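# Arrange four dominoes in one straight flat row

## Task

Put all four dominoes lying flat on the table in a single straight line with almost no gaps between them, either every piece joined at its short ends or every piece joined along its long sides.

## Robot and tools

Robot: two 6-joint arms, left_arm and right_arm, each with a two-finger parallel gripper whose wrist carries a camera. left_arm sits on the +y side (arm names do not match image sides). Calibrated bases in the scene frame: left_arm at (-0.022, +0.271, 0) m, right_arm at (-0.028, -0.294, 0) m, both turned only slightly about z.

Frames: the scene frame has its origin at table-top height midway between the nominal bases, +x pointing out over the table, +z up. Fixed cameras and the table use it. Everything about a hand (end_effector_position in metres, end_effector_quat_wxyz, Hand target, offsets, velocities) uses that arm's own base frame, whose axes nearly match the scene's. The gripper's fingers point along its +z and separate along its y; end_effector_position is the point between the pads, roughly 1 cm short of the fingertips. Rotations in offsets turn about the Hand target position.

execute_actions(actions, cameras): actions is a list of actions; each action is a list of 1 to 15 rows, each row one control step of 1/30 s; a shorter action repeats its final row to fill 15 steps (0.5 s). Every row holds 14 numbers in [-1, 1], always both arms: left_arm dx, dy, dz, rx, ry, rz, opening, then right_arm the same seven. dx..rz are an offset, not a pose: measured from that arm's Hand target at the moment the action begins, never from the previous row; so sending the same offset again moves further. Scale: 1.0 = 0.6 m for dx, dy, dz and 180 degrees for the rotation vector rx, ry, rz. A translation longer than 1.0 gets shortened. opening is absolute: +1 fully open (0.094 m), -1 shut. All zeros for the six pose numbers re-asks for the current Hand target; an opening of 0 is a real command (half open), so to keep a gripper unchanged resend its present opening. An empty actions list just reports state and images.

move(target, speed, blend, opening_speed, blocking, cameras): target is either one 14-number row laid out as above or a list of up to 15 such rows; every row is an offset from the Hand targets at the start of the move, not from the previous row. Straight-line paths, all arms finishing together, at least 0.5 s, cut off after 10 s total. speed: m/s, 0.002 to 2.9, default 0.25 (turning limited to twice that in rad/s), one value or one per row. blend: metres of corner rounding per row, default 0. opening_speed: rate of the opening on the -1..+1 scale per second, at least 0.2; use it for slow, gentle closing. The first row's opening is sent at once; later rows' openings are applied on arrival, when everything is still. blocking=false returns after about 0.5 s while motion continues. Paths do not avoid obstacles or the other arm. The result adds a move: line: done (at rest within 10 mm and 2 degrees), off_target, moving, held, fault, plus limits such as paced (pose clipped) or held (steps withheld). Neither done nor off_target tells you about contact.

wait(seconds 0 to 10): let time pass holding commands. stop(): brake the current move. zoom_image(camera, region [x0, y0, x1, y1] in pixels, at most 504 by 504): closer look at the newest image from that camera. read_manual: licence texts only. finished_scene(scene, 1 or 2): ends the scene irreversibly; call it only when the row is finished and stable without the robot.

Cameras: cam_head_left, cam_head_right, cam_high, cam_low (672x504, fixed, scene frame), cam_left_wrist, cam_right_wrist (follow the hands, may lag while moving). Calibration is approximate: fixed cameras may be off by a couple of degrees and under a centimetre.

Reading results: Hand target is the last commanded pose after clipping; the next offset counts from it. The gripper often rests a few centimetres away from it because of friction and weight; waiting does not fix that, but a new command (even zeros) retries, and you may add the remaining gap as an offset. Each step, commanded orientation is limited to 40 degrees from the measured one. grip_measured is the finger opening on the command scale; empty it reads a little wide, and on a squeezed hard part somewhat narrower than the part. It tracks the command up to the force limit, so it does not reveal first contact. Joint velocities within noise means that arm is still. Joint torques include gravity and friction, so they are an unreliable touch sensor. Tool commands lists what each tool is currently told.

Cautions: do not let a domino drop, fall off the table, or be released while moving; anything left off the table fails the task. Approach slowly near contact; fast moves and targets placed deep past a surface hit and press harder. An arm blocked by something keeps pushing until you command it back past the gripper. Keep the arms and grippers from touching each other; the clearance check does not protect fingers, housings or wrist cameras, and squeezing the other arm's fingers counts as a collision. Avoid paths close to an arm's own base (go around) and avoid strain on wrist camera cables. Long holding, stretched poses or pushing at unreachable targets heat motors: MOTOR HOT appears at 75 °C and at 90 °C the arm folds up and stops for the scene. Loose objects may occasionally be nudged by outside forces. Smooth, economical motion is preferred.

Each tool is called as name(argument=value, ...), one argument or row to a line, values as JSON.

## Session

execute_actions(
  actions=[],
)

Scene clock: 0.00 s.
left_arm: end_effector_position=(+0.2686, -0.0276, +0.1156) grip_measured=+1.000 end_effector_quat_wxyz=(+0.424, -0.002, +0.902, -0.082) | right_arm: end_effector_position=(+0.3161, +0.2691, +0.2689) grip_measured=+1.000 end_effector_quat_wxyz=(+0.310, -0.186, +0.863, +0.352)
Joint positions: left_arm=[-0.016 0.74 0.407 -0.352 0.136 -0.084 0.094] | right_arm=[0.515 1.399 1.297 -0.566 -0.445 0.308 0.094]
Joint velocities: within noise
Joint torques (N m): no reading
Heat: left arm: 31 °C; right arm: 31 °C.
Hand target: left_arm +0.2676, -0.0277, +0.1168; +0.424, -0.001, +0.902, -0.083 | right_arm +0.3161, +0.2699, +0.2813; +0.324, -0.191, +0.855, +0.357
Tool commands: left_gripper/opening=+1.0 right_gripper/opening=+1.0

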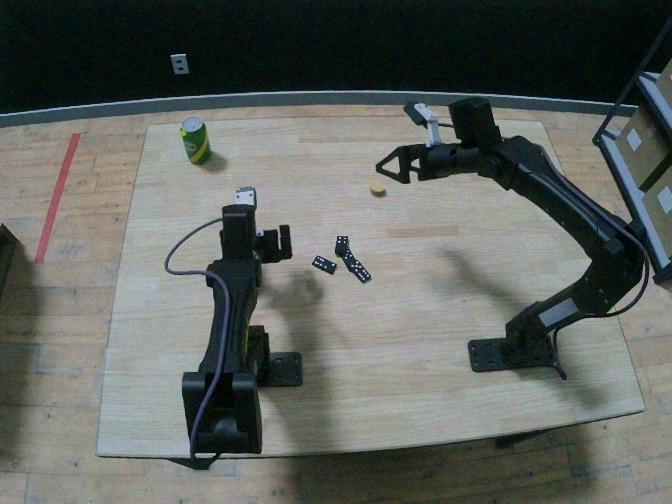

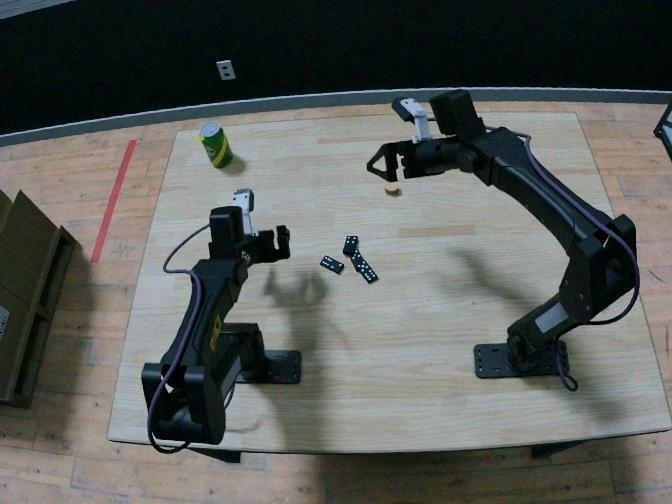

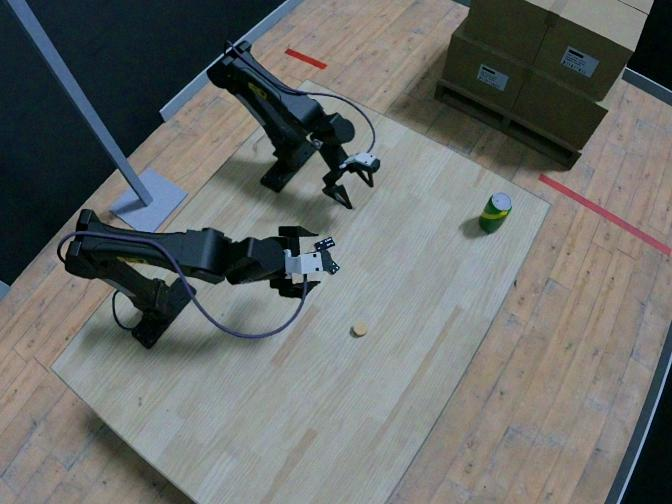

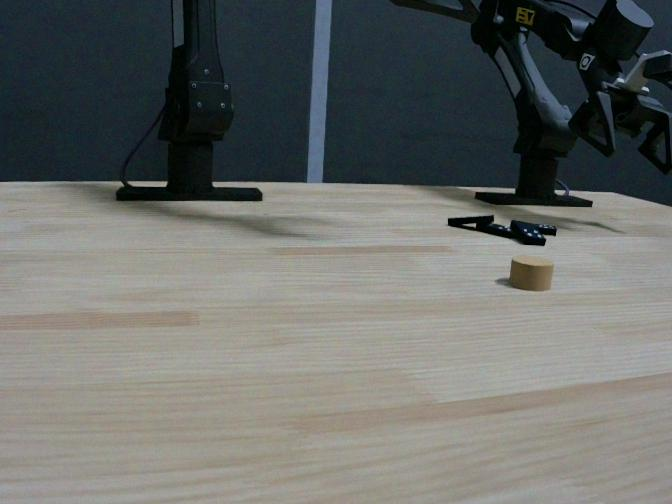

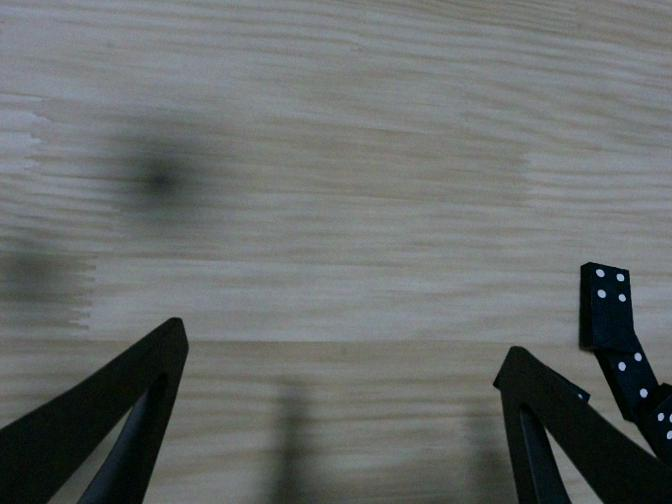

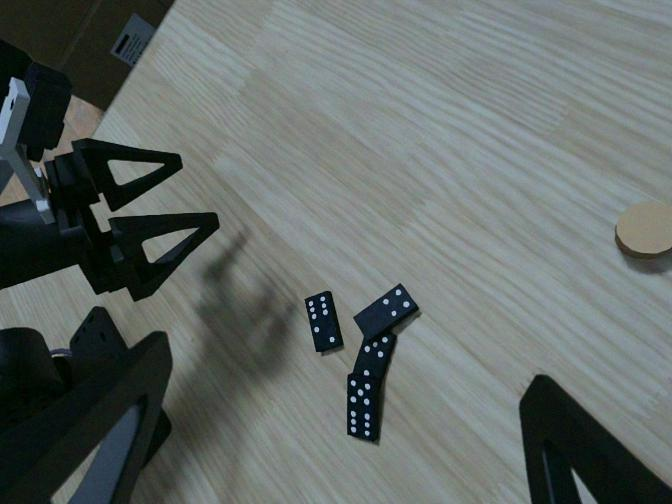

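zoom_image(
  camera="cam_right_wrist",
  region=[270, 260, 450, 460],
)

zoom_image(
  camera="cam_head_right",
  region=[300, 220, 400, 300],
)

zoom_image(
  camera="cam_low",
  region=[430, 190, 580, 260],
)

Scaled by 2.520 from the camera's 672x504 image, which has a finer 960x720 frame.

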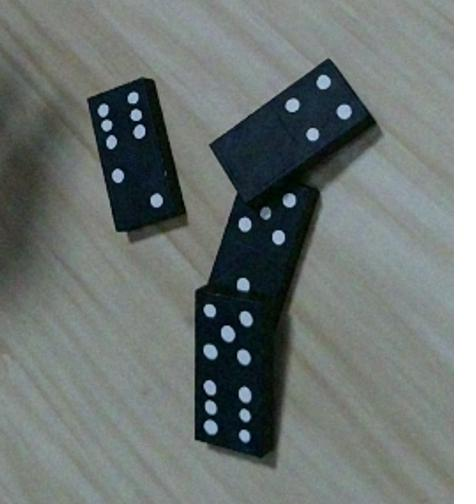

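Scaled by 5.040 from the camera's 672x504 image, which has a finer 960x720 frame.

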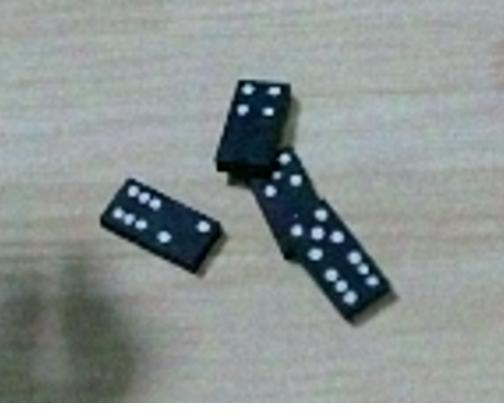

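Scaled by 3.360 from the camera's 672x504 image, which has a finer 960x720 frame.

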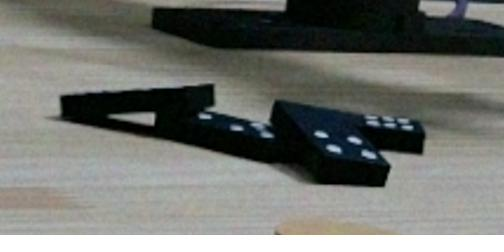

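move(
  target=[0,0,0,0,0,0,0,-0.05,-0.42,0.05,0,0,-0.15,0],
  cameras=[],
)

move(
  target=[0.087,-0.337,0.1,0.0546,0.279,0,0,0,0,0,0,0,0,0],
)

Scene clock: 16.00 s.
left_arm: end_effector_position=(+0.2686, -0.0276, +0.1156) grip_measured=+0.002 end_effector_quat_wxyz=(+0.424, -0.002, +0.902, -0.082) | right_arm: end_effector_position=(+0.2848, +0.0170, +0.2963) grip_measured=+0.001 end_effector_quat_wxyz=(+0.383, +0.028, +0.882, +0.272)
Joint positions: left_arm=[-0.016 0.74 0.407 -0.352 0.136 -0.084 0.047] | right_arm=[-0.395 1.085 1.249 -1.045 -0.76 -0.047 0.047]
Joint velocities: within noise
Joint torques (N m): left_arm=[-0.05 -0.9 8.98 1.27 0.05 0.02] | right_arm=[-0.43 -1.57 10.76 1 -0.55 -0.11]
Heat: left arm: 33 °C; right arm: 32 °C.
Hand target: left_arm +0.2676, -0.0277, +0.1168; +0.424, -0.001, +0.902, -0.083 | right_arm +0.2861, +0.0179, +0.3113; +0.399, +0.013, +0.876, +0.272
Off the commanded pose: left_arm 0.002 m, 0 deg | right_arm 0.015 m, 3 deg.
move: off_target (right_arm)
No camera images: "cameras" was empty.

Scene clock: 18.63 s.
left_arm: end_effector_position=(+0.3193, -0.2276, +0.1820) grip_measured=+0.002 end_effector_quat_wxyz=(+0.030, +0.001, +0.999, -0.019) | right_arm: end_effector_position=(+0.2847, +0.0171, +0.2961) grip_measured=+0.001 end_effector_quat_wxyz=(+0.382, +0.028, +0.883, +0.272)
Joint positions: left_arm=[-0.624 2.016 2.078 -1.562 -0.004 -0.621 0.047] | right_arm=[-0.395 1.085 1.249 -1.047 -0.76 -0.048 0.047]
Joint velocities: within noise
Joint torques (N m): left_arm=[-0.25 -7.62 8.98 -0.18 0.02 -0.06] | right_arm=[-0.46 -1.72 10.73 0.98 -0.55 -0.11]
Heat: left arm: 33 °C; right arm: 33 °C.
Hand target: left_arm +0.3198, -0.2300, +0.1770; +0.000, -0.001, +1.000, +0.001 | right_arm +0.2860, +0.0179, +0.3113; +0.399, +0.013, +0.876, +0.272
Off the commanded pose: left_arm 0.006 m, 4 deg | right_arm 0.015 m, 3 deg.
joint sent to its limit (left arm) — joint 4 (wrist pitch), lower limit. The joint targets are off in orientation, not in position.
move: off_target (left_arm, right_arm)
camera_calibration:
cam_left_wrist: T_world_to_cam=[[0.0726423, -0.99717, -0.0193819, -0.245081], [-0.824221, -0.070963, 0.561804, 0.176885], [-0.56159, -0.0248358, -0.827043, 0.435975], [0, 0, 0, 1]] pos_world=[0.408435, -0.221007, 0.256445]
cam_right_wrist: T_world_to_cam=[[0.272208, -0.836679, -0.475258, 0.0804252], [-0.956101, -0.179481, -0.231642, 0.376772], [0.10851, 0.517449, -0.848806, 0.314849], [0, 0, 0, 1]] pos_world=[0.304176, -0.028005, 0.392745]

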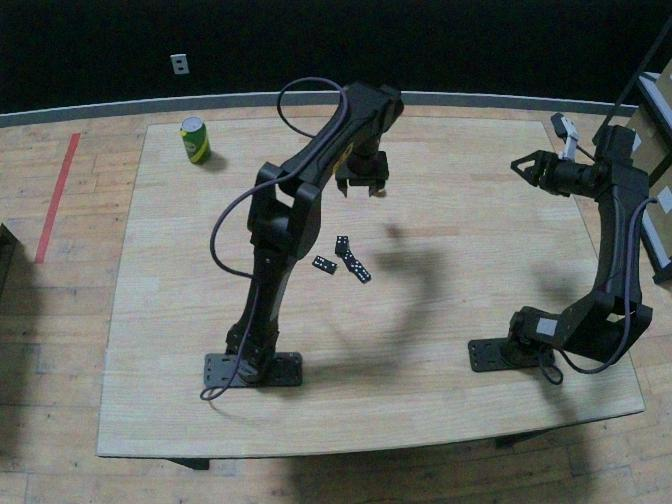

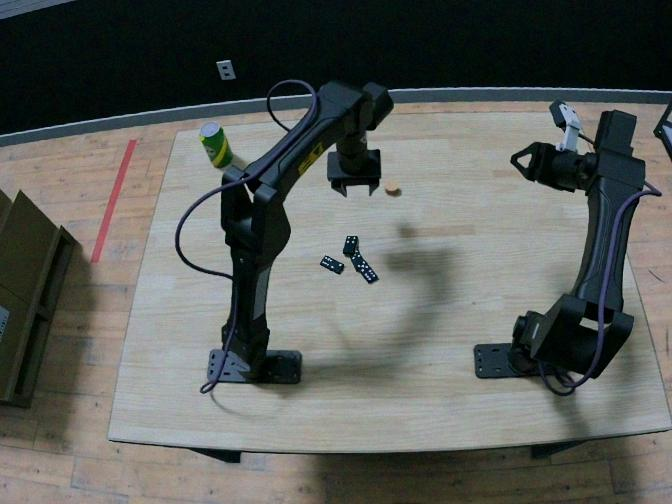

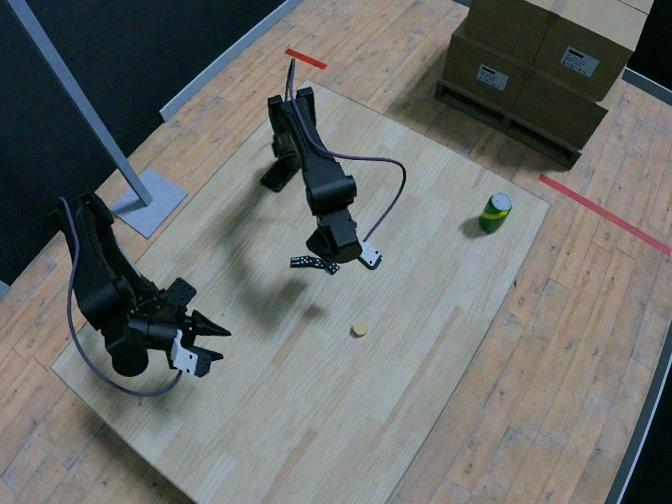

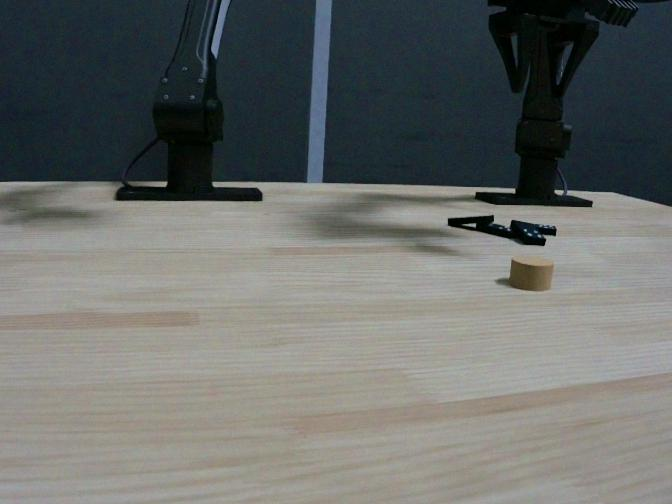

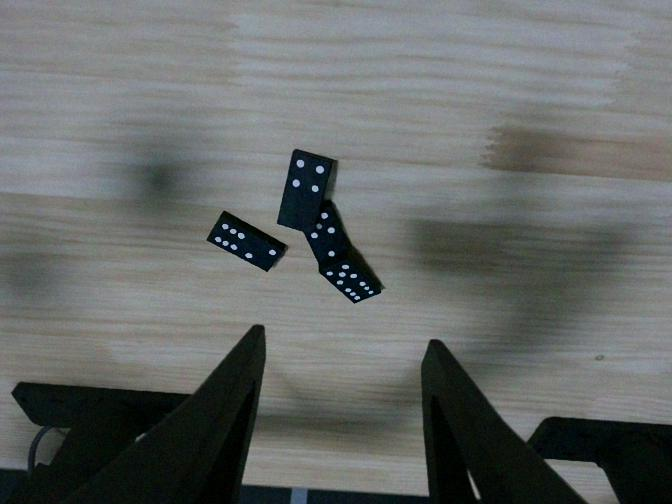

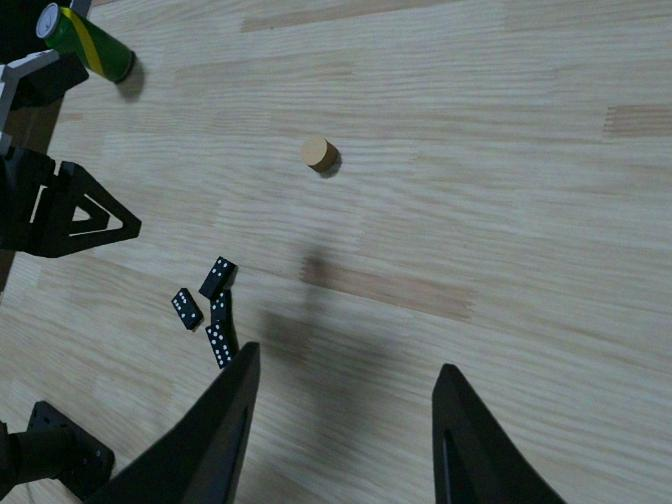

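move(
  target=[-0.0297,0.0358,-0.1617,0,0,-0.0594,-0.1,0,0,0,0,0,0,0],
  cameras=["cam_left_wrist","cam_low","cam_head_right"],
)

Scene clock: 32.07 s.
left_arm: end_effector_position=(+0.3010, -0.2101, +0.0739) grip_measured=-0.098 end_effector_quat_wxyz=(-0.010, +0.094, +0.995, +0.008) | right_arm: end_effector_position=(+0.2847, +0.0171, +0.2961) grip_measured=+0.001 end_effector_quat_wxyz=(+0.382, +0.028, +0.883, +0.272)
Joint positions: left_arm=[-0.614 1.976 1.59 -1.21 -0.004 -0.426 0.042] | right_arm=[-0.395 1.085 1.249 -1.047 -0.76 -0.048 0.047]
Joint velocities: within noise
Joint torques (N m): left_arm=[0.5 -11.36 5.74 -0.05 0.01 0.03] | right_arm=[-0.43 -1.74 10.77 0.96 -0.56 -0.08]
Heat: left arm: 34 °C; right arm: 35 °C.
Hand target: left_arm +0.3020, -0.2085, +0.0800; +0.000, +0.093, +0.996, +0.001 | right_arm +0.2860, +0.0179, +0.3113; +0.399, +0.014, +0.876, +0.272
Off the commanded pose: left_arm 0.006 m, 1 deg | right_arm 0.015 m, 3 deg.
move: off_target (right_arm)
camera_calibration:
cam_left_wrist: T_world_to_cam=[[-0.115717, -0.99027, -0.0772919, -0.165884], [-0.781057, 0.0426439, 0.623002, 0.230208], [-0.613644, 0.132462, -0.778392, 0.381778], [0, 0, 0, 1]] pos_world=[0.394886, -0.224658, 0.140932]
Images, in order (width x height): cam_head_right 672x504, cam_low 672x504, cam_left_wrist 672x504.

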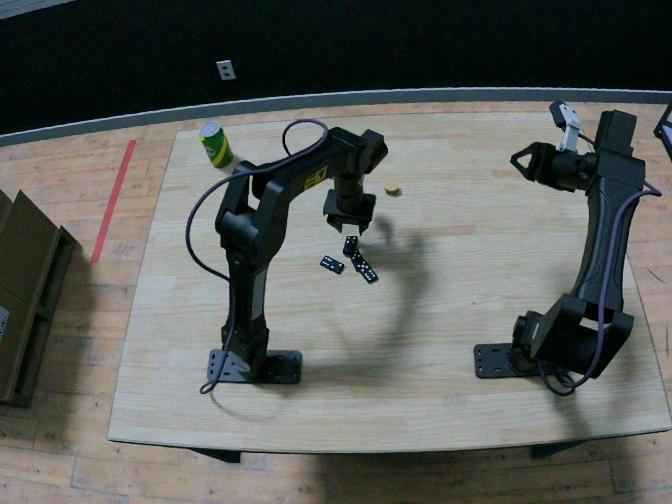

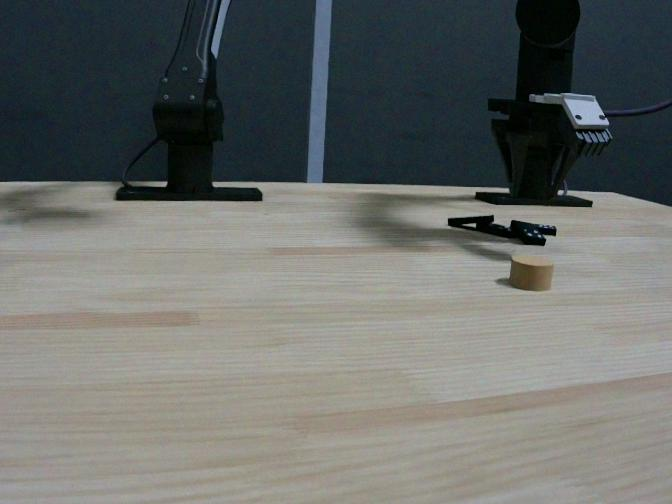

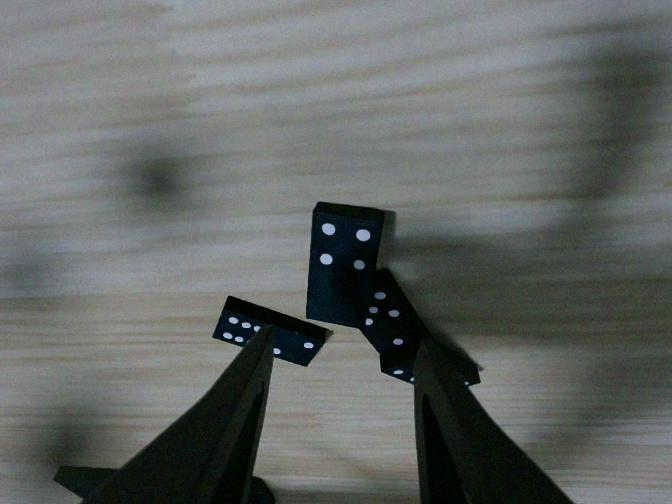

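move(
  target=[0.003,0.0008,-0.05,0,0,-0.01,-0.1,0,0,0,0,0,0,0],
  cameras=["cam_left_wrist","cam_low"],
  speed=0.08,
)

zoom_image(
  camera="cam_low",
  region=[430, 170, 600, 270],
)

Scene clock: 43.17 s.
left_arm: end_effector_position=(+0.3033, -0.2107, +0.0526) grip_measured=-0.098 end_effector_quat_wxyz=(+0.001, +0.110, +0.994, +0.002) | right_arm: end_effector_position=(+0.2847, +0.0171, +0.2961) grip_measured=+0.001 end_effector_quat_wxyz=(+0.382, +0.028, +0.883, +0.272)
Joint positions: left_arm=[-0.612 1.976 1.504 -1.099 -0.004 -0.391 0.042] | right_arm=[-0.395 1.085 1.249 -1.047 -0.76 -0.048 0.047]
Joint velocities: within noise
Joint torques (N m): left_arm=[0.65 -9.42 5.76 0.02 0.01 0.05] | right_arm=[-0.5 -1.66 10.77 0.96 -0.54 -0.11]
Heat: left arm: 33 °C; right arm: 37 °C.
Hand target: left_arm +0.3038, -0.2080, +0.0500; +0.000, +0.108, +0.994, +0.001 | right_arm +0.2861, +0.0179, +0.3113; +0.399, +0.014, +0.876, +0.272
Off the commanded pose: left_arm 0.004 m, 0 deg | right_arm 0.015 m, 3 deg.
move: off_target (right_arm)
camera_calibration:
cam_left_wrist: T_world_to_cam=[[-0.147094, -0.986961, -0.0653579, -0.158296], [-0.791478, 0.077815, 0.606223, 0.2567], [-0.593233, 0.140901, -0.792604, 0.363048], [0, 0, 0, 1]] pos_world=[0.39526, -0.227361, 0.12179]
Images, in order (width x height): cam_low 672x504, cam_left_wrist 672x504.

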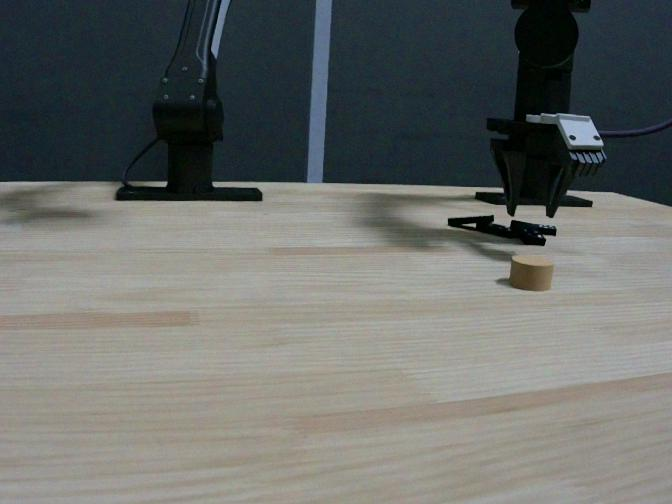

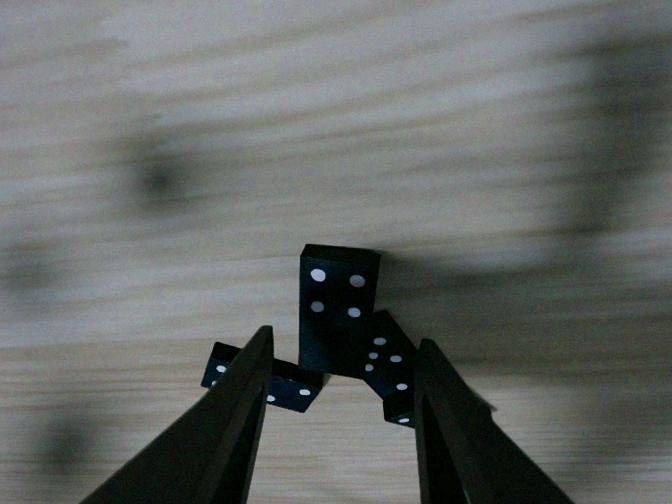

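Scaled by 2.965 from the camera's 672x504 image, which has a finer 960x720 frame.

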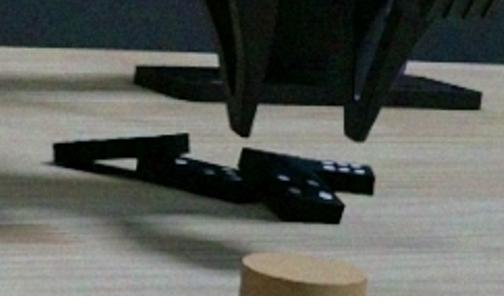

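move(
  target=[-0.006,0.002,-0.04,0,0,0,-0.1,0,0,0,0,0,0,0],
  cameras=["cam_left_wrist","cam_low"],
  speed=0.05,
)

zoom_image(
  camera="cam_low",
  region=[430, 170, 600, 270],
)

Scene clock: 49.87 s.
left_arm: end_effector_position=(+0.3013, -0.2093, +0.0328) grip_measured=-0.098 end_effector_quat_wxyz=(+0.006, +0.110, +0.994, -0.001) | right_arm: end_effector_position=(+0.2847, +0.0171, +0.2961) grip_measured=+0.001 end_effector_quat_wxyz=(+0.382, +0.028, +0.883, +0.272)
Joint positions: left_arm=[-0.612 1.976 1.423 -1.005 -0.004 -0.391 0.042] | right_arm=[-0.395 1.085 1.249 -1.047 -0.76 -0.048 0.047]
Joint velocities: within noise
Joint torques (N m): left_arm=[0.4 -8.42 5.68 0.05 0.02 0.02] | right_arm=[-0.4 -1.78 10.8 0.97 -0.56 -0.11]
Heat: left arm: 33 °C; right arm: 37 °C.
Hand target: left_arm +0.3003, -0.2068, +0.0260; +0.001, +0.108, +0.994, +0.001 | right_arm +0.2861, +0.0179, +0.3113; +0.399, +0.014, +0.876, +0.272
Off the commanded pose: left_arm 0.007 m, 1 deg | right_arm 0.015 m, 3 deg.
move: off_target (right_arm)
camera_calibration:
cam_left_wrist: T_world_to_cam=[[-0.146425, -0.98742, -0.0596802, -0.158961], [-0.797699, 0.0821824, 0.597429, 0.270175], [-0.585009, 0.135086, -0.799698, 0.342524], [0, 0, 0, 1]] pos_world=[0.392622, -0.225434, 0.103018]
Images, in order (width x height): cam_low 672x504, cam_left_wrist 672x504.

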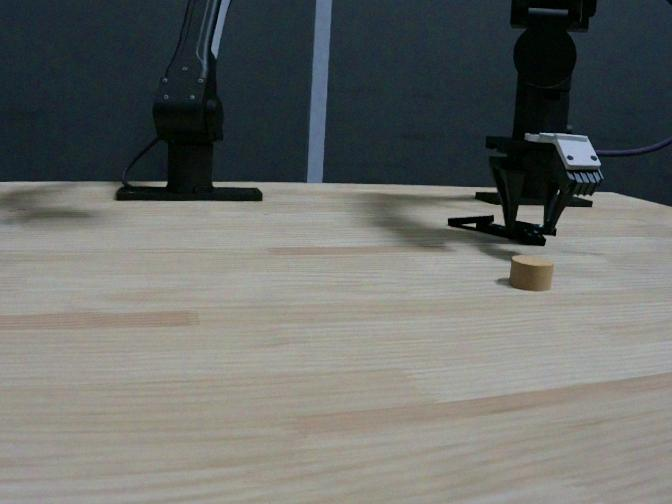

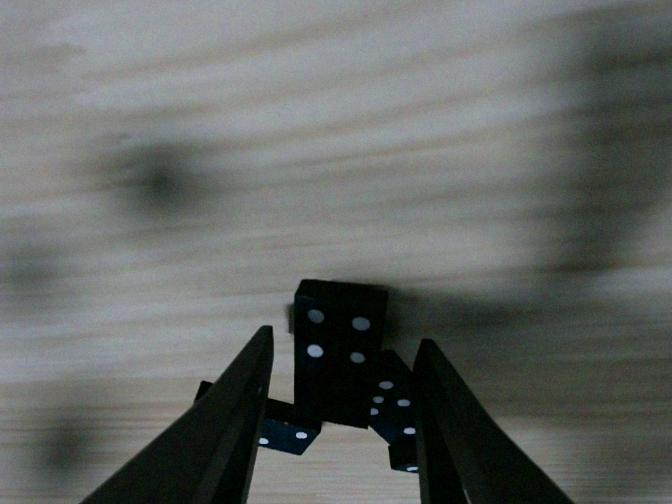

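Scaled by 2.965 from the camera's 672x504 image, which has a finer 960x720 frame.

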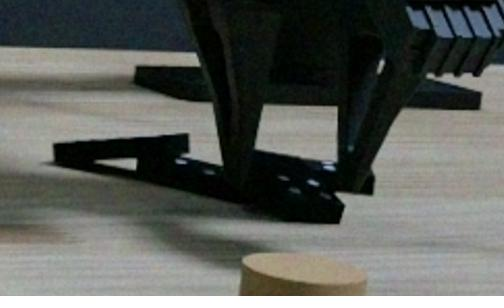

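move(
  target=[-0.004,0.003,-0.014,0,0,0,-0.1,0,0,0,0,0,0,0],
  cameras=[],
  speed=0.05,
)

move(
  target=[0,0,0,0,0,0,-0.55,0,0,0,0,0,0,0],
  cameras=["cam_left_wrist","cam_low"],
  opening_speed=0.4,
)

zoom_image(
  camera="cam_low",
  region=[430, 170, 600, 270],
)

Scene clock: 54.30 s.
left_arm: end_effector_position=(+0.2992, -0.2078, +0.0246) grip_measured=-0.098 end_effector_quat_wxyz=(+0.007, +0.110, +0.994, -0.001) | right_arm: end_effector_position=(+0.2846, +0.0172, +0.2961) grip_measured=+0.001 end_effector_quat_wxyz=(+0.382, +0.028, +0.883, +0.272)
Joint positions: left_arm=[-0.612 1.976 1.388 -0.97 -0.004 -0.391 0.042] | right_arm=[-0.395 1.085 1.249 -1.047 -0.761 -0.048 0.047]
Joint velocities: within noise
Joint torques (N m): left_arm=[0.42 -8.35 5.56 0.03 0.02 0.02] | right_arm=[-0.49 -1.76 10.74 1.01 -0.57 -0.12]
Heat: left arm: 33 °C; right arm: 37 °C.
Hand target: left_arm +0.2979, -0.2050, +0.0176; +0.000, +0.108, +0.994, +0.001 | right_arm +0.2860, +0.0180, +0.3113; +0.399, +0.014, +0.876, +0.272
Off the commanded pose: left_arm 0.008 m, 1 deg | right_arm 0.015 m, 3 deg.
move: off_target (right_arm)
No camera images: "cameras" was empty.

Scene clock: 55.63 s.
left_arm: end_effector_position=(+0.2993, -0.2079, +0.0246) grip_measured=-0.502 end_effector_quat_wxyz=(+0.007, +0.110, +0.994, -0.001) | right_arm: end_effector_position=(+0.2846, +0.0172, +0.2961) grip_measured=+0.001 end_effector_quat_wxyz=(+0.382, +0.028, +0.883, +0.272)
Joint positions: left_arm=[-0.612 1.976 1.388 -0.969 -0.004 -0.391 0.023] | right_arm=[-0.395 1.085 1.249 -1.047 -0.761 -0.048 0.047]
Joint velocities: within noise
Joint torques (N m): left_arm=[0.42 -8.34 5.56 0.04 0.02 0.02] | right_arm=[-0.53 -1.58 10.78 0.98 -0.57 -0.1]
Heat: left arm: 33 °C; right arm: 38 °C.
Hand target: left_arm +0.2978, -0.2050, +0.0176; +0.000, +0.108, +0.994, +0.001 | right_arm +0.2860, +0.0180, +0.3113; +0.399, +0.014, +0.876, +0.272
Off the commanded pose: left_arm 0.008 m, 1 deg | right_arm 0.015 m, 3 deg.
move: off_target (right_arm)
camera_calibration:
cam_left_wrist: T_world_to_cam=[[-0.146322, -0.987461, -0.0592457, -0.158359], [-0.798281, 0.0824942, 0.596609, 0.273586], [-0.584241, 0.134592, -0.800342, 0.334265], [0, 0, 0, 1]] pos_world=[0.390518, -0.223932, 0.0949207]
Images, in order (width x height): cam_low 672x504, cam_left_wrist 672x504.

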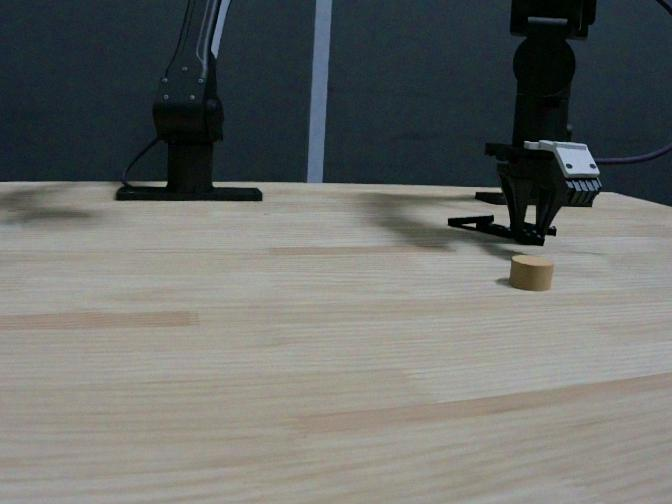

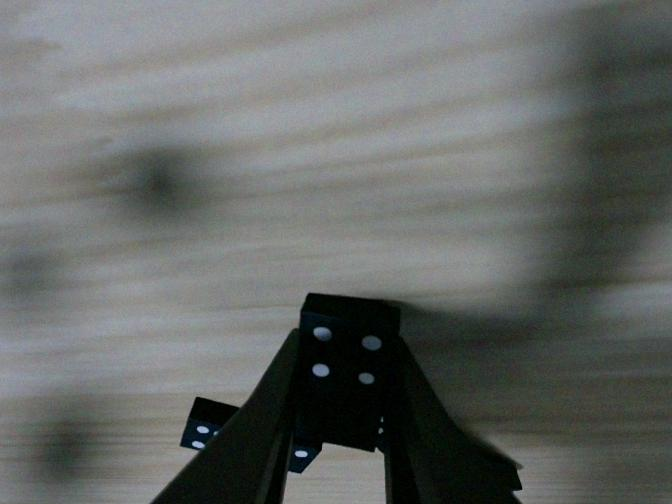

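Scaled by 2.965 from the camera's 672x504 image, which has a finer 960x720 frame.

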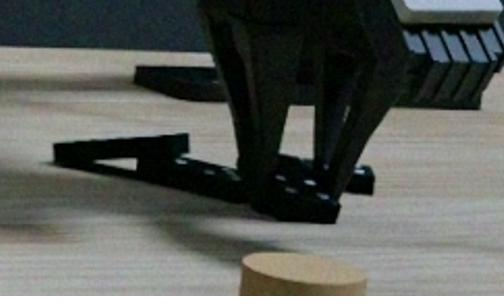

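move(
  target=[0.083,-0.018,0,0,0,0,-0.55,0,0,0,0,0,0,0],
  cameras=["cam_left_wrist","cam_low"],
  speed=0.05,
)

zoom_image(
  camera="cam_low",
  region=[430, 170, 600, 270],
)

Scene clock: 60.90 s.
left_arm: end_effector_position=(+0.3468, -0.2178, +0.0262) grip_measured=-0.503 end_effector_quat_wxyz=(+0.014, +0.109, +0.994, -0.005) | right_arm: end_effector_position=(+0.2846, +0.0172, +0.2961) grip_measured=+0.001 end_effector_quat_wxyz=(+0.382, +0.028, +0.883, +0.272)
Joint positions: left_arm=[-0.565 2.124 1.617 -1.034 -0.004 -0.346 0.023] | right_arm=[-0.395 1.085 1.249 -1.047 -0.761 -0.048 0.047]
Joint velocities: within noise
Joint torques (N m): left_arm=[0.51 -7.94 8.88 -0.28 0.01 0.03] | right_arm=[-0.46 -1.66 10.84 0.98 -0.56 -0.13]
Heat: left arm: 33 °C; right arm: 38 °C.
Hand target: left_arm +0.3476, -0.2158, +0.0175; +0.000, +0.108, +0.994, +0.001 | right_arm +0.2860, +0.0180, +0.3113; +0.399, +0.014, +0.876, +0.272
Off the commanded pose: left_arm 0.009 m, 2 deg | right_arm 0.015 m, 3 deg.
move: off_target (right_arm)
camera_calibration:
cam_left_wrist: T_world_to_cam=[[-0.143272, -0.988289, -0.0525066, -0.162611], [-0.806983, 0.0859459, 0.584288, 0.315365], [-0.572933, 0.126084, -0.809846, 0.359154], [0, 0, 0, 1]] pos_world=[0.436968, -0.233095, 0.0980571]
Images, in order (width x height): cam_low 672x504, cam_left_wrist 672x504.

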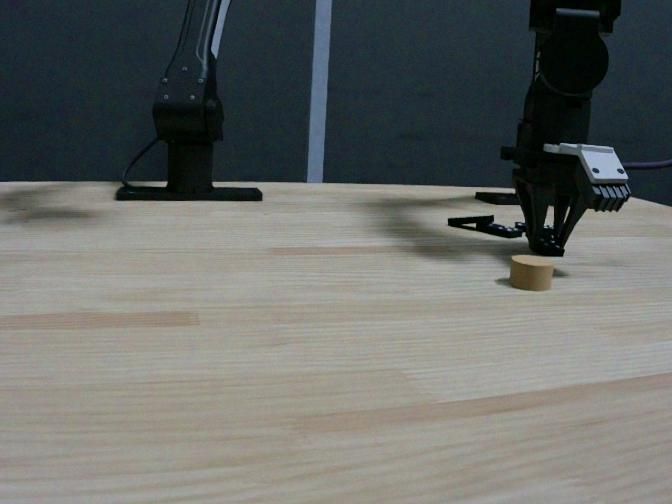

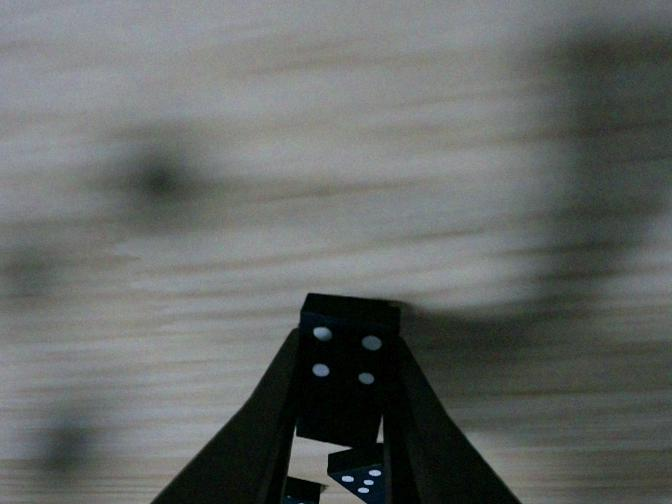

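Scaled by 2.965 from the camera's 672x504 image, which has a finer 960x720 frame.

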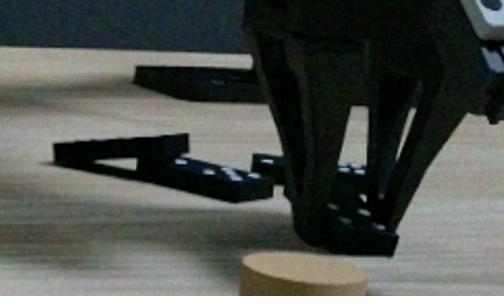

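move(
  target=[0,0,0,0,0,0,-0.2,0,0,0,0,0,0,0],
  cameras=[],
  opening_speed=0.3,
)

move(
  target=[
    [0,0,0.12,0,0,0,-0.2,0,0,0,0,0,0,0],
    [-0.214,-0.057,0.104,0,0,0.308,-0.1,0,0,0,0,0,0,0],
  ],
  cameras=["cam_left_wrist","cam_low","cam_head_right"],
  speed=0.2,
)

zoom_image(
  camera="cam_low",
  region=[430, 170, 600, 270],
)

Scene clock: 65.60 s.
left_arm: end_effector_position=(+0.3463, -0.2175, +0.0262) grip_measured=-0.202 end_effector_quat_wxyz=(+0.013, +0.110, +0.994, -0.005) | right_arm: end_effector_position=(+0.2846, +0.0172, +0.2961) grip_measured=+0.001 end_effector_quat_wxyz=(+0.382, +0.028, +0.883, +0.272)
Joint positions: left_arm=[-0.565 2.124 1.617 -1.036 -0.004 -0.345 0.037] | right_arm=[-0.395 1.085 1.249 -1.047 -0.761 -0.048 0.047]
Joint velocities: within noise
Joint torques (N m): left_arm=[0.5 -7.94 8.88 -0.2 0.02 0.04] | right_arm=[-0.53 -1.76 10.7 0.97 -0.55 -0.09]
Heat: left arm: 33 °C; right arm: 38 °C.
Hand target: left_arm +0.3475, -0.2157, +0.0175; +0.000, +0.108, +0.994, +0.001 | right_arm +0.2860, +0.0180, +0.3113; +0.399, +0.014, +0.876, +0.272
Off the commanded pose: left_arm 0.009 m, 2 deg | right_arm 0.015 m, 3 deg.
move: off_target (right_arm)
No camera images: "cameras" was empty.

Scene clock: 69.80 s.
left_arm: end_effector_position=(+0.2212, -0.2516, +0.0741) grip_measured=-0.102 end_effector_quat_wxyz=(-0.006, -0.365, +0.931, +0.008) | right_arm: end_effector_position=(+0.2846, +0.0172, +0.2961) grip_measured=+0.001 end_effector_quat_wxyz=(+0.382, +0.028, +0.883, +0.272)
Joint positions: left_arm=[-0.85 1.849 1.418 -1.159 0.005 -1.597 0.042] | right_arm=[-0.395 1.085 1.249 -1.047 -0.761 -0.048 0.047]
Joint velocities: within noise
Joint torques (N m): left_arm=[-0.36 -10.52 5.64 -0.1 -0.06 -0.07] | right_arm=[-0.58 -1.78 10.7 0.99 -0.55 -0.11]
Heat: left arm: 33 °C; right arm: 38 °C.
Hand target: left_arm +0.2192, -0.2499, +0.0799; +0.000, -0.367, +0.930, +0.001 | right_arm +0.2860, +0.0180, +0.3113; +0.399, +0.014, +0.876, +0.272
Off the commanded pose: left_arm 0.006 m, 1 deg | right_arm 0.015 m, 3 deg.
move: off_target (right_arm)
camera_calibration:
cam_left_wrist: T_world_to_cam=[[0.728725, -0.679931, -0.0815744, -0.324581], [-0.503648, -0.612844, 0.608902, -0.055669], [-0.464003, -0.402637, -0.78904, 0.171526], [0, 0, 0, 1]] pos_world=[0.288082, -0.185746, 0.14276]
Images, in order (width x height): cam_head_right 672x504, cam_low 672x504, cam_left_wrist 672x504.

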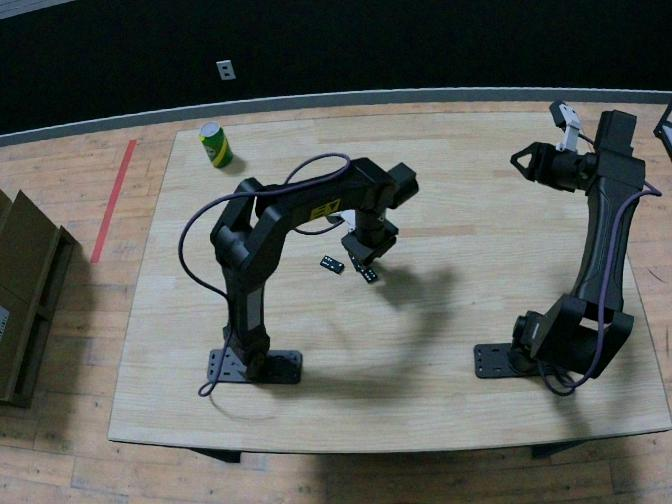

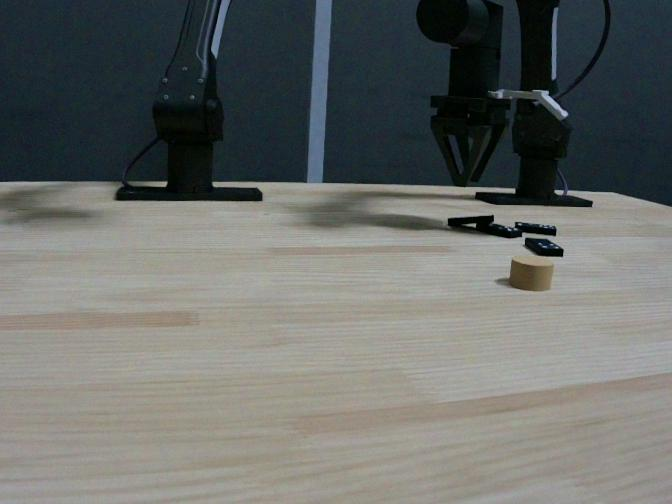

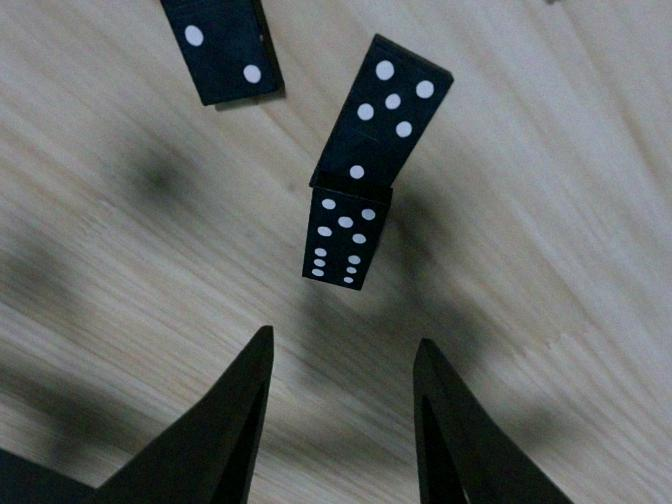

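Scaled by 2.965 from the camera's 672x504 image, which has a finer 960x720 frame.

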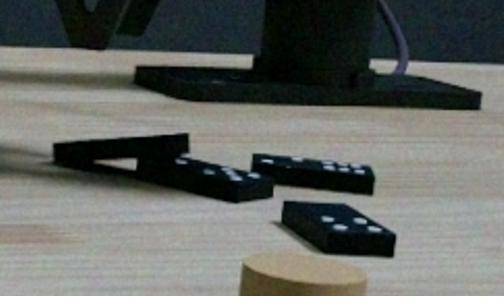

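move(
  target=[-0.0115,-0.002,-0.07,0,0,-0.0275,-0.1,0,0,0,0,0,0,0],
  cameras=["cam_left_wrist","cam_low"],
  speed=0.1,
)

zoom_image(
  camera="cam_low",
  region=[430, 170, 600, 270],
)

Scene clock: 78.57 s.
left_arm: end_effector_position=(+0.2152, -0.2535, +0.0411) grip_measured=-0.102 end_effector_quat_wxyz=(-0.001, -0.330, +0.944, -0.005) | right_arm: end_effector_position=(+0.2846, +0.0172, +0.2961) grip_measured=+0.001 end_effector_quat_wxyz=(+0.382, +0.028, +0.883, +0.272)
Joint positions: left_arm=[-0.867 1.846 1.279 -0.995 0.005 -1.54 0.042] | right_arm=[-0.395 1.085 1.249 -1.047 -0.761 -0.048 0.047]
Joint velocities: within noise
Joint torques (N m): left_arm=[-0.44 -8.09 5.6 -0.1 -0.06 0.06] | right_arm=[-0.5 -1.68 10.63 0.99 -0.54 -0.1]
Heat: left arm: 32 °C; right arm: 38 °C.
Hand target: left_arm +0.2123, -0.2512, +0.0379; +0.000, -0.326, +0.945, +0.001 | right_arm +0.2860, +0.0180, +0.3113; +0.399, +0.014, +0.876, +0.272
Off the commanded pose: left_arm 0.005 m, 1 deg | right_arm 0.015 m, 3 deg.
move: off_target (right_arm)
camera_calibration:
cam_left_wrist: T_world_to_cam=[[0.677338, -0.733718, -0.0535901, -0.327913], [-0.558377, -0.560164, 0.611909, -0.0147473], [-0.478987, -0.384545, -0.789111, 0.149841], [0, 0, 0, 1]] pos_world=[0.285645, -0.191236, 0.109693]
Images, in order (width x height): cam_low 672x504, cam_left_wrist 672x504.

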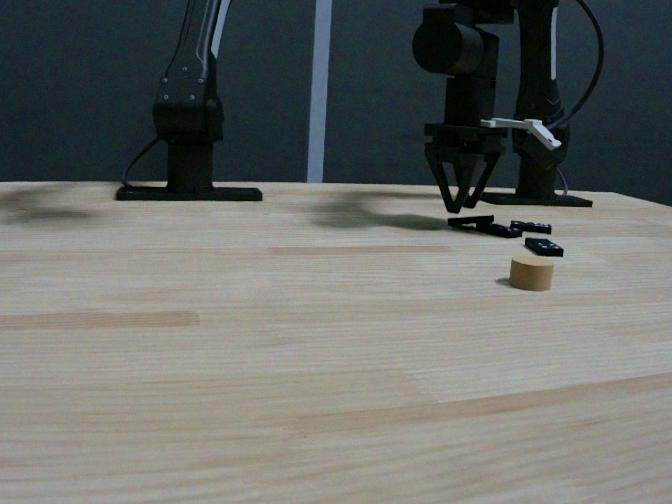

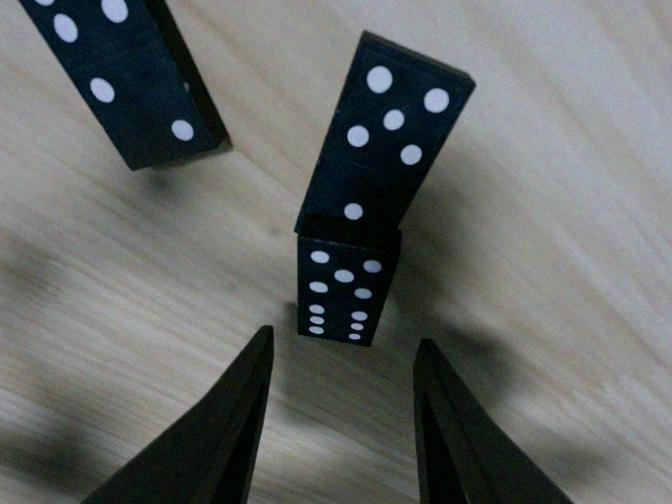

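Scaled by 2.965 from the camera's 672x504 image, which has a finer 960x720 frame.

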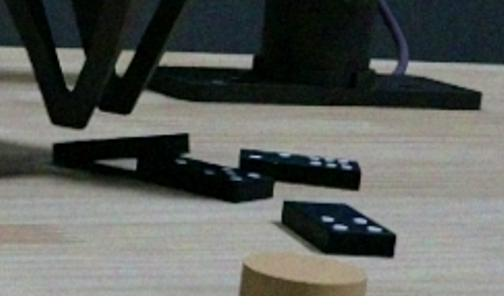

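move(
  target=[0,0.001,-0.034,0,0,-0.006,-0.1,0,0,0,0,0,0,0],
  cameras=["cam_left_wrist","cam_low"],
  speed=0.05,
)

zoom_image(
  camera="cam_low",
  region=[430, 170, 600, 270],
)

Scene clock: 81.67 s.
left_arm: end_effector_position=(+0.2165, -0.2550, +0.0289) grip_measured=-0.102 end_effector_quat_wxyz=(+0.004, -0.321, +0.947, -0.017) | right_arm: end_effector_position=(+0.2846, +0.0172, +0.2961) grip_measured=+0.001 end_effector_quat_wxyz=(+0.382, +0.028, +0.883, +0.272)
Joint positions: left_arm=[-0.867 1.846 1.227 -0.918 0.005 -1.52 0.042] | right_arm=[-0.395 1.085 1.249 -1.047 -0.761 -0.048 0.047]
Joint velocities: within noise
Joint torques (N m): left_arm=[-0.38 -6.26 5.5 0.02 -0.06 0.03] | right_arm=[-0.38 -1.73 10.77 1 -0.54 -0.11]
Heat: left arm: 32 °C; right arm: 38 °C.
Hand target: left_arm +0.2123, -0.2505, +0.0175; +0.000, -0.317, +0.948, +0.001 | right_arm +0.2860, +0.0180, +0.3113; +0.399, +0.014, +0.876, +0.272
Off the commanded pose: left_arm 0.013 m, 2 deg | right_arm 0.015 m, 3 deg.
move: off_target (left_arm, right_arm)
camera_calibration:
cam_left_wrist: T_world_to_cam=[[0.663347, -0.747804, -0.0275816, -0.331865], [-0.579756, -0.536884, 0.612894, 0.00309743], [-0.473133, -0.390571, -0.789684, 0.137492], [0, 0, 0, 1]] pos_world=[0.286989, -0.192807, 0.0975231]
Images, in order (width x height): cam_low 672x504, cam_left_wrist 672x504.

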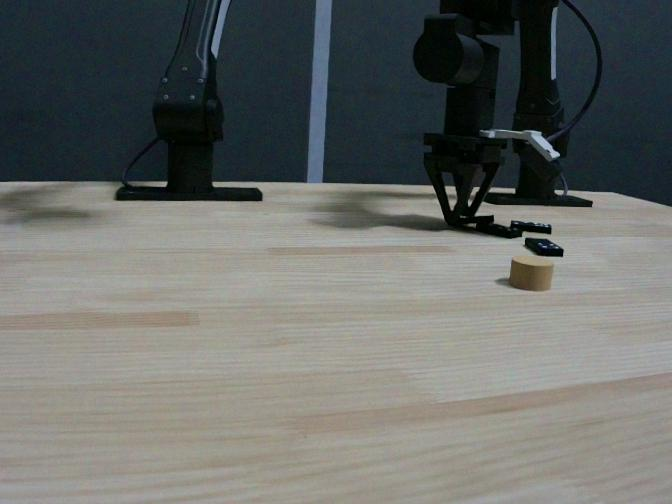

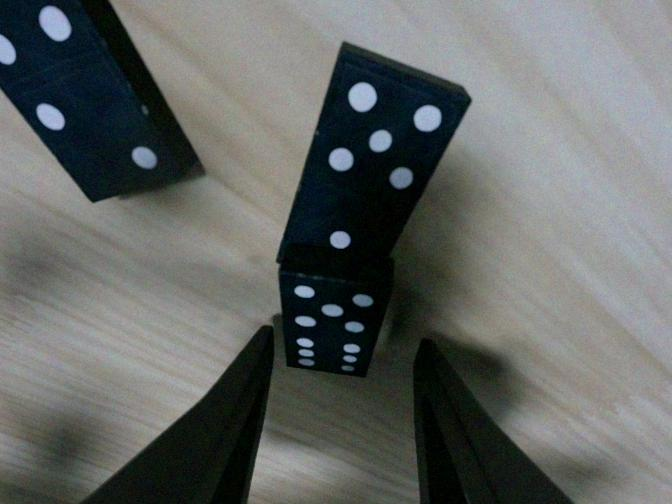

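Scaled by 2.965 from the camera's 672x504 image, which has a finer 960x720 frame.

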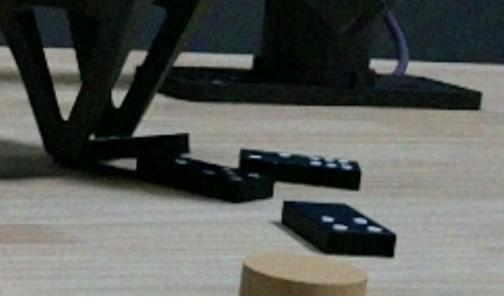

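move(
  target=[-0.008,0.006,-0.004,0,0,0,-0.1,0,0,0,0,0,0,0],
  cameras=["cam_left_wrist"],
  speed=0.05,
)

Scene clock: 84.43 s.
left_arm: end_effector_position=(+0.2121, -0.2497, +0.0219) grip_measured=-0.102 end_effector_quat_wxyz=(+0.001, -0.321, +0.947, -0.009) | right_arm: end_effector_position=(+0.2846, +0.0172, +0.2961) grip_measured=+0.001 end_effector_quat_wxyz=(+0.382, +0.028, +0.883, +0.272)
Joint positions: left_arm=[-0.867 1.846 1.197 -0.904 0.005 -1.52 0.042] | right_arm=[-0.395 1.085 1.249 -1.047 -0.761 -0.048 0.047]
Joint velocities: within noise
Joint torques (N m): left_arm=[-0.72 -7.24 5.08 0 -0.06 0] | right_arm=[-0.54 -1.68 10.71 0.98 -0.54 -0.11]
Heat: left arm: 32 °C; right arm: 39 °C.
Hand target: left_arm +0.2075, -0.2470, +0.0151; +0.000, -0.317, +0.948, +0.001 | right_arm +0.2860, +0.0180, +0.3113; +0.399, +0.014, +0.876, +0.272
Off the commanded pose: left_arm 0.009 m, 1 deg | right_arm 0.015 m, 3 deg.
move: off_target (right_arm)
camera_calibration:
cam_left_wrist: T_world_to_cam=[[0.662927, -0.747417, -0.0435496, -0.32467], [-0.573455, -0.544306, 0.612275, 0.00442885], [-0.481329, -0.38092, -0.789445, 0.135989], [0, 0, 0, 1]] pos_world=[0.283228, -0.188452, 0.0905048]
Images, in order (width x height): cam_left_wrist 672x504.

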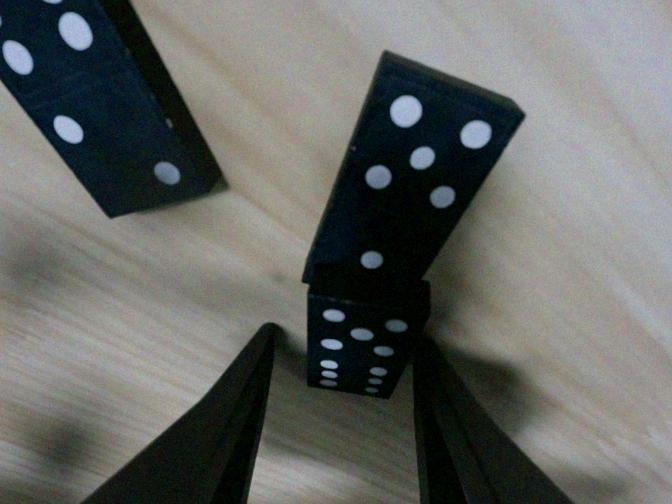

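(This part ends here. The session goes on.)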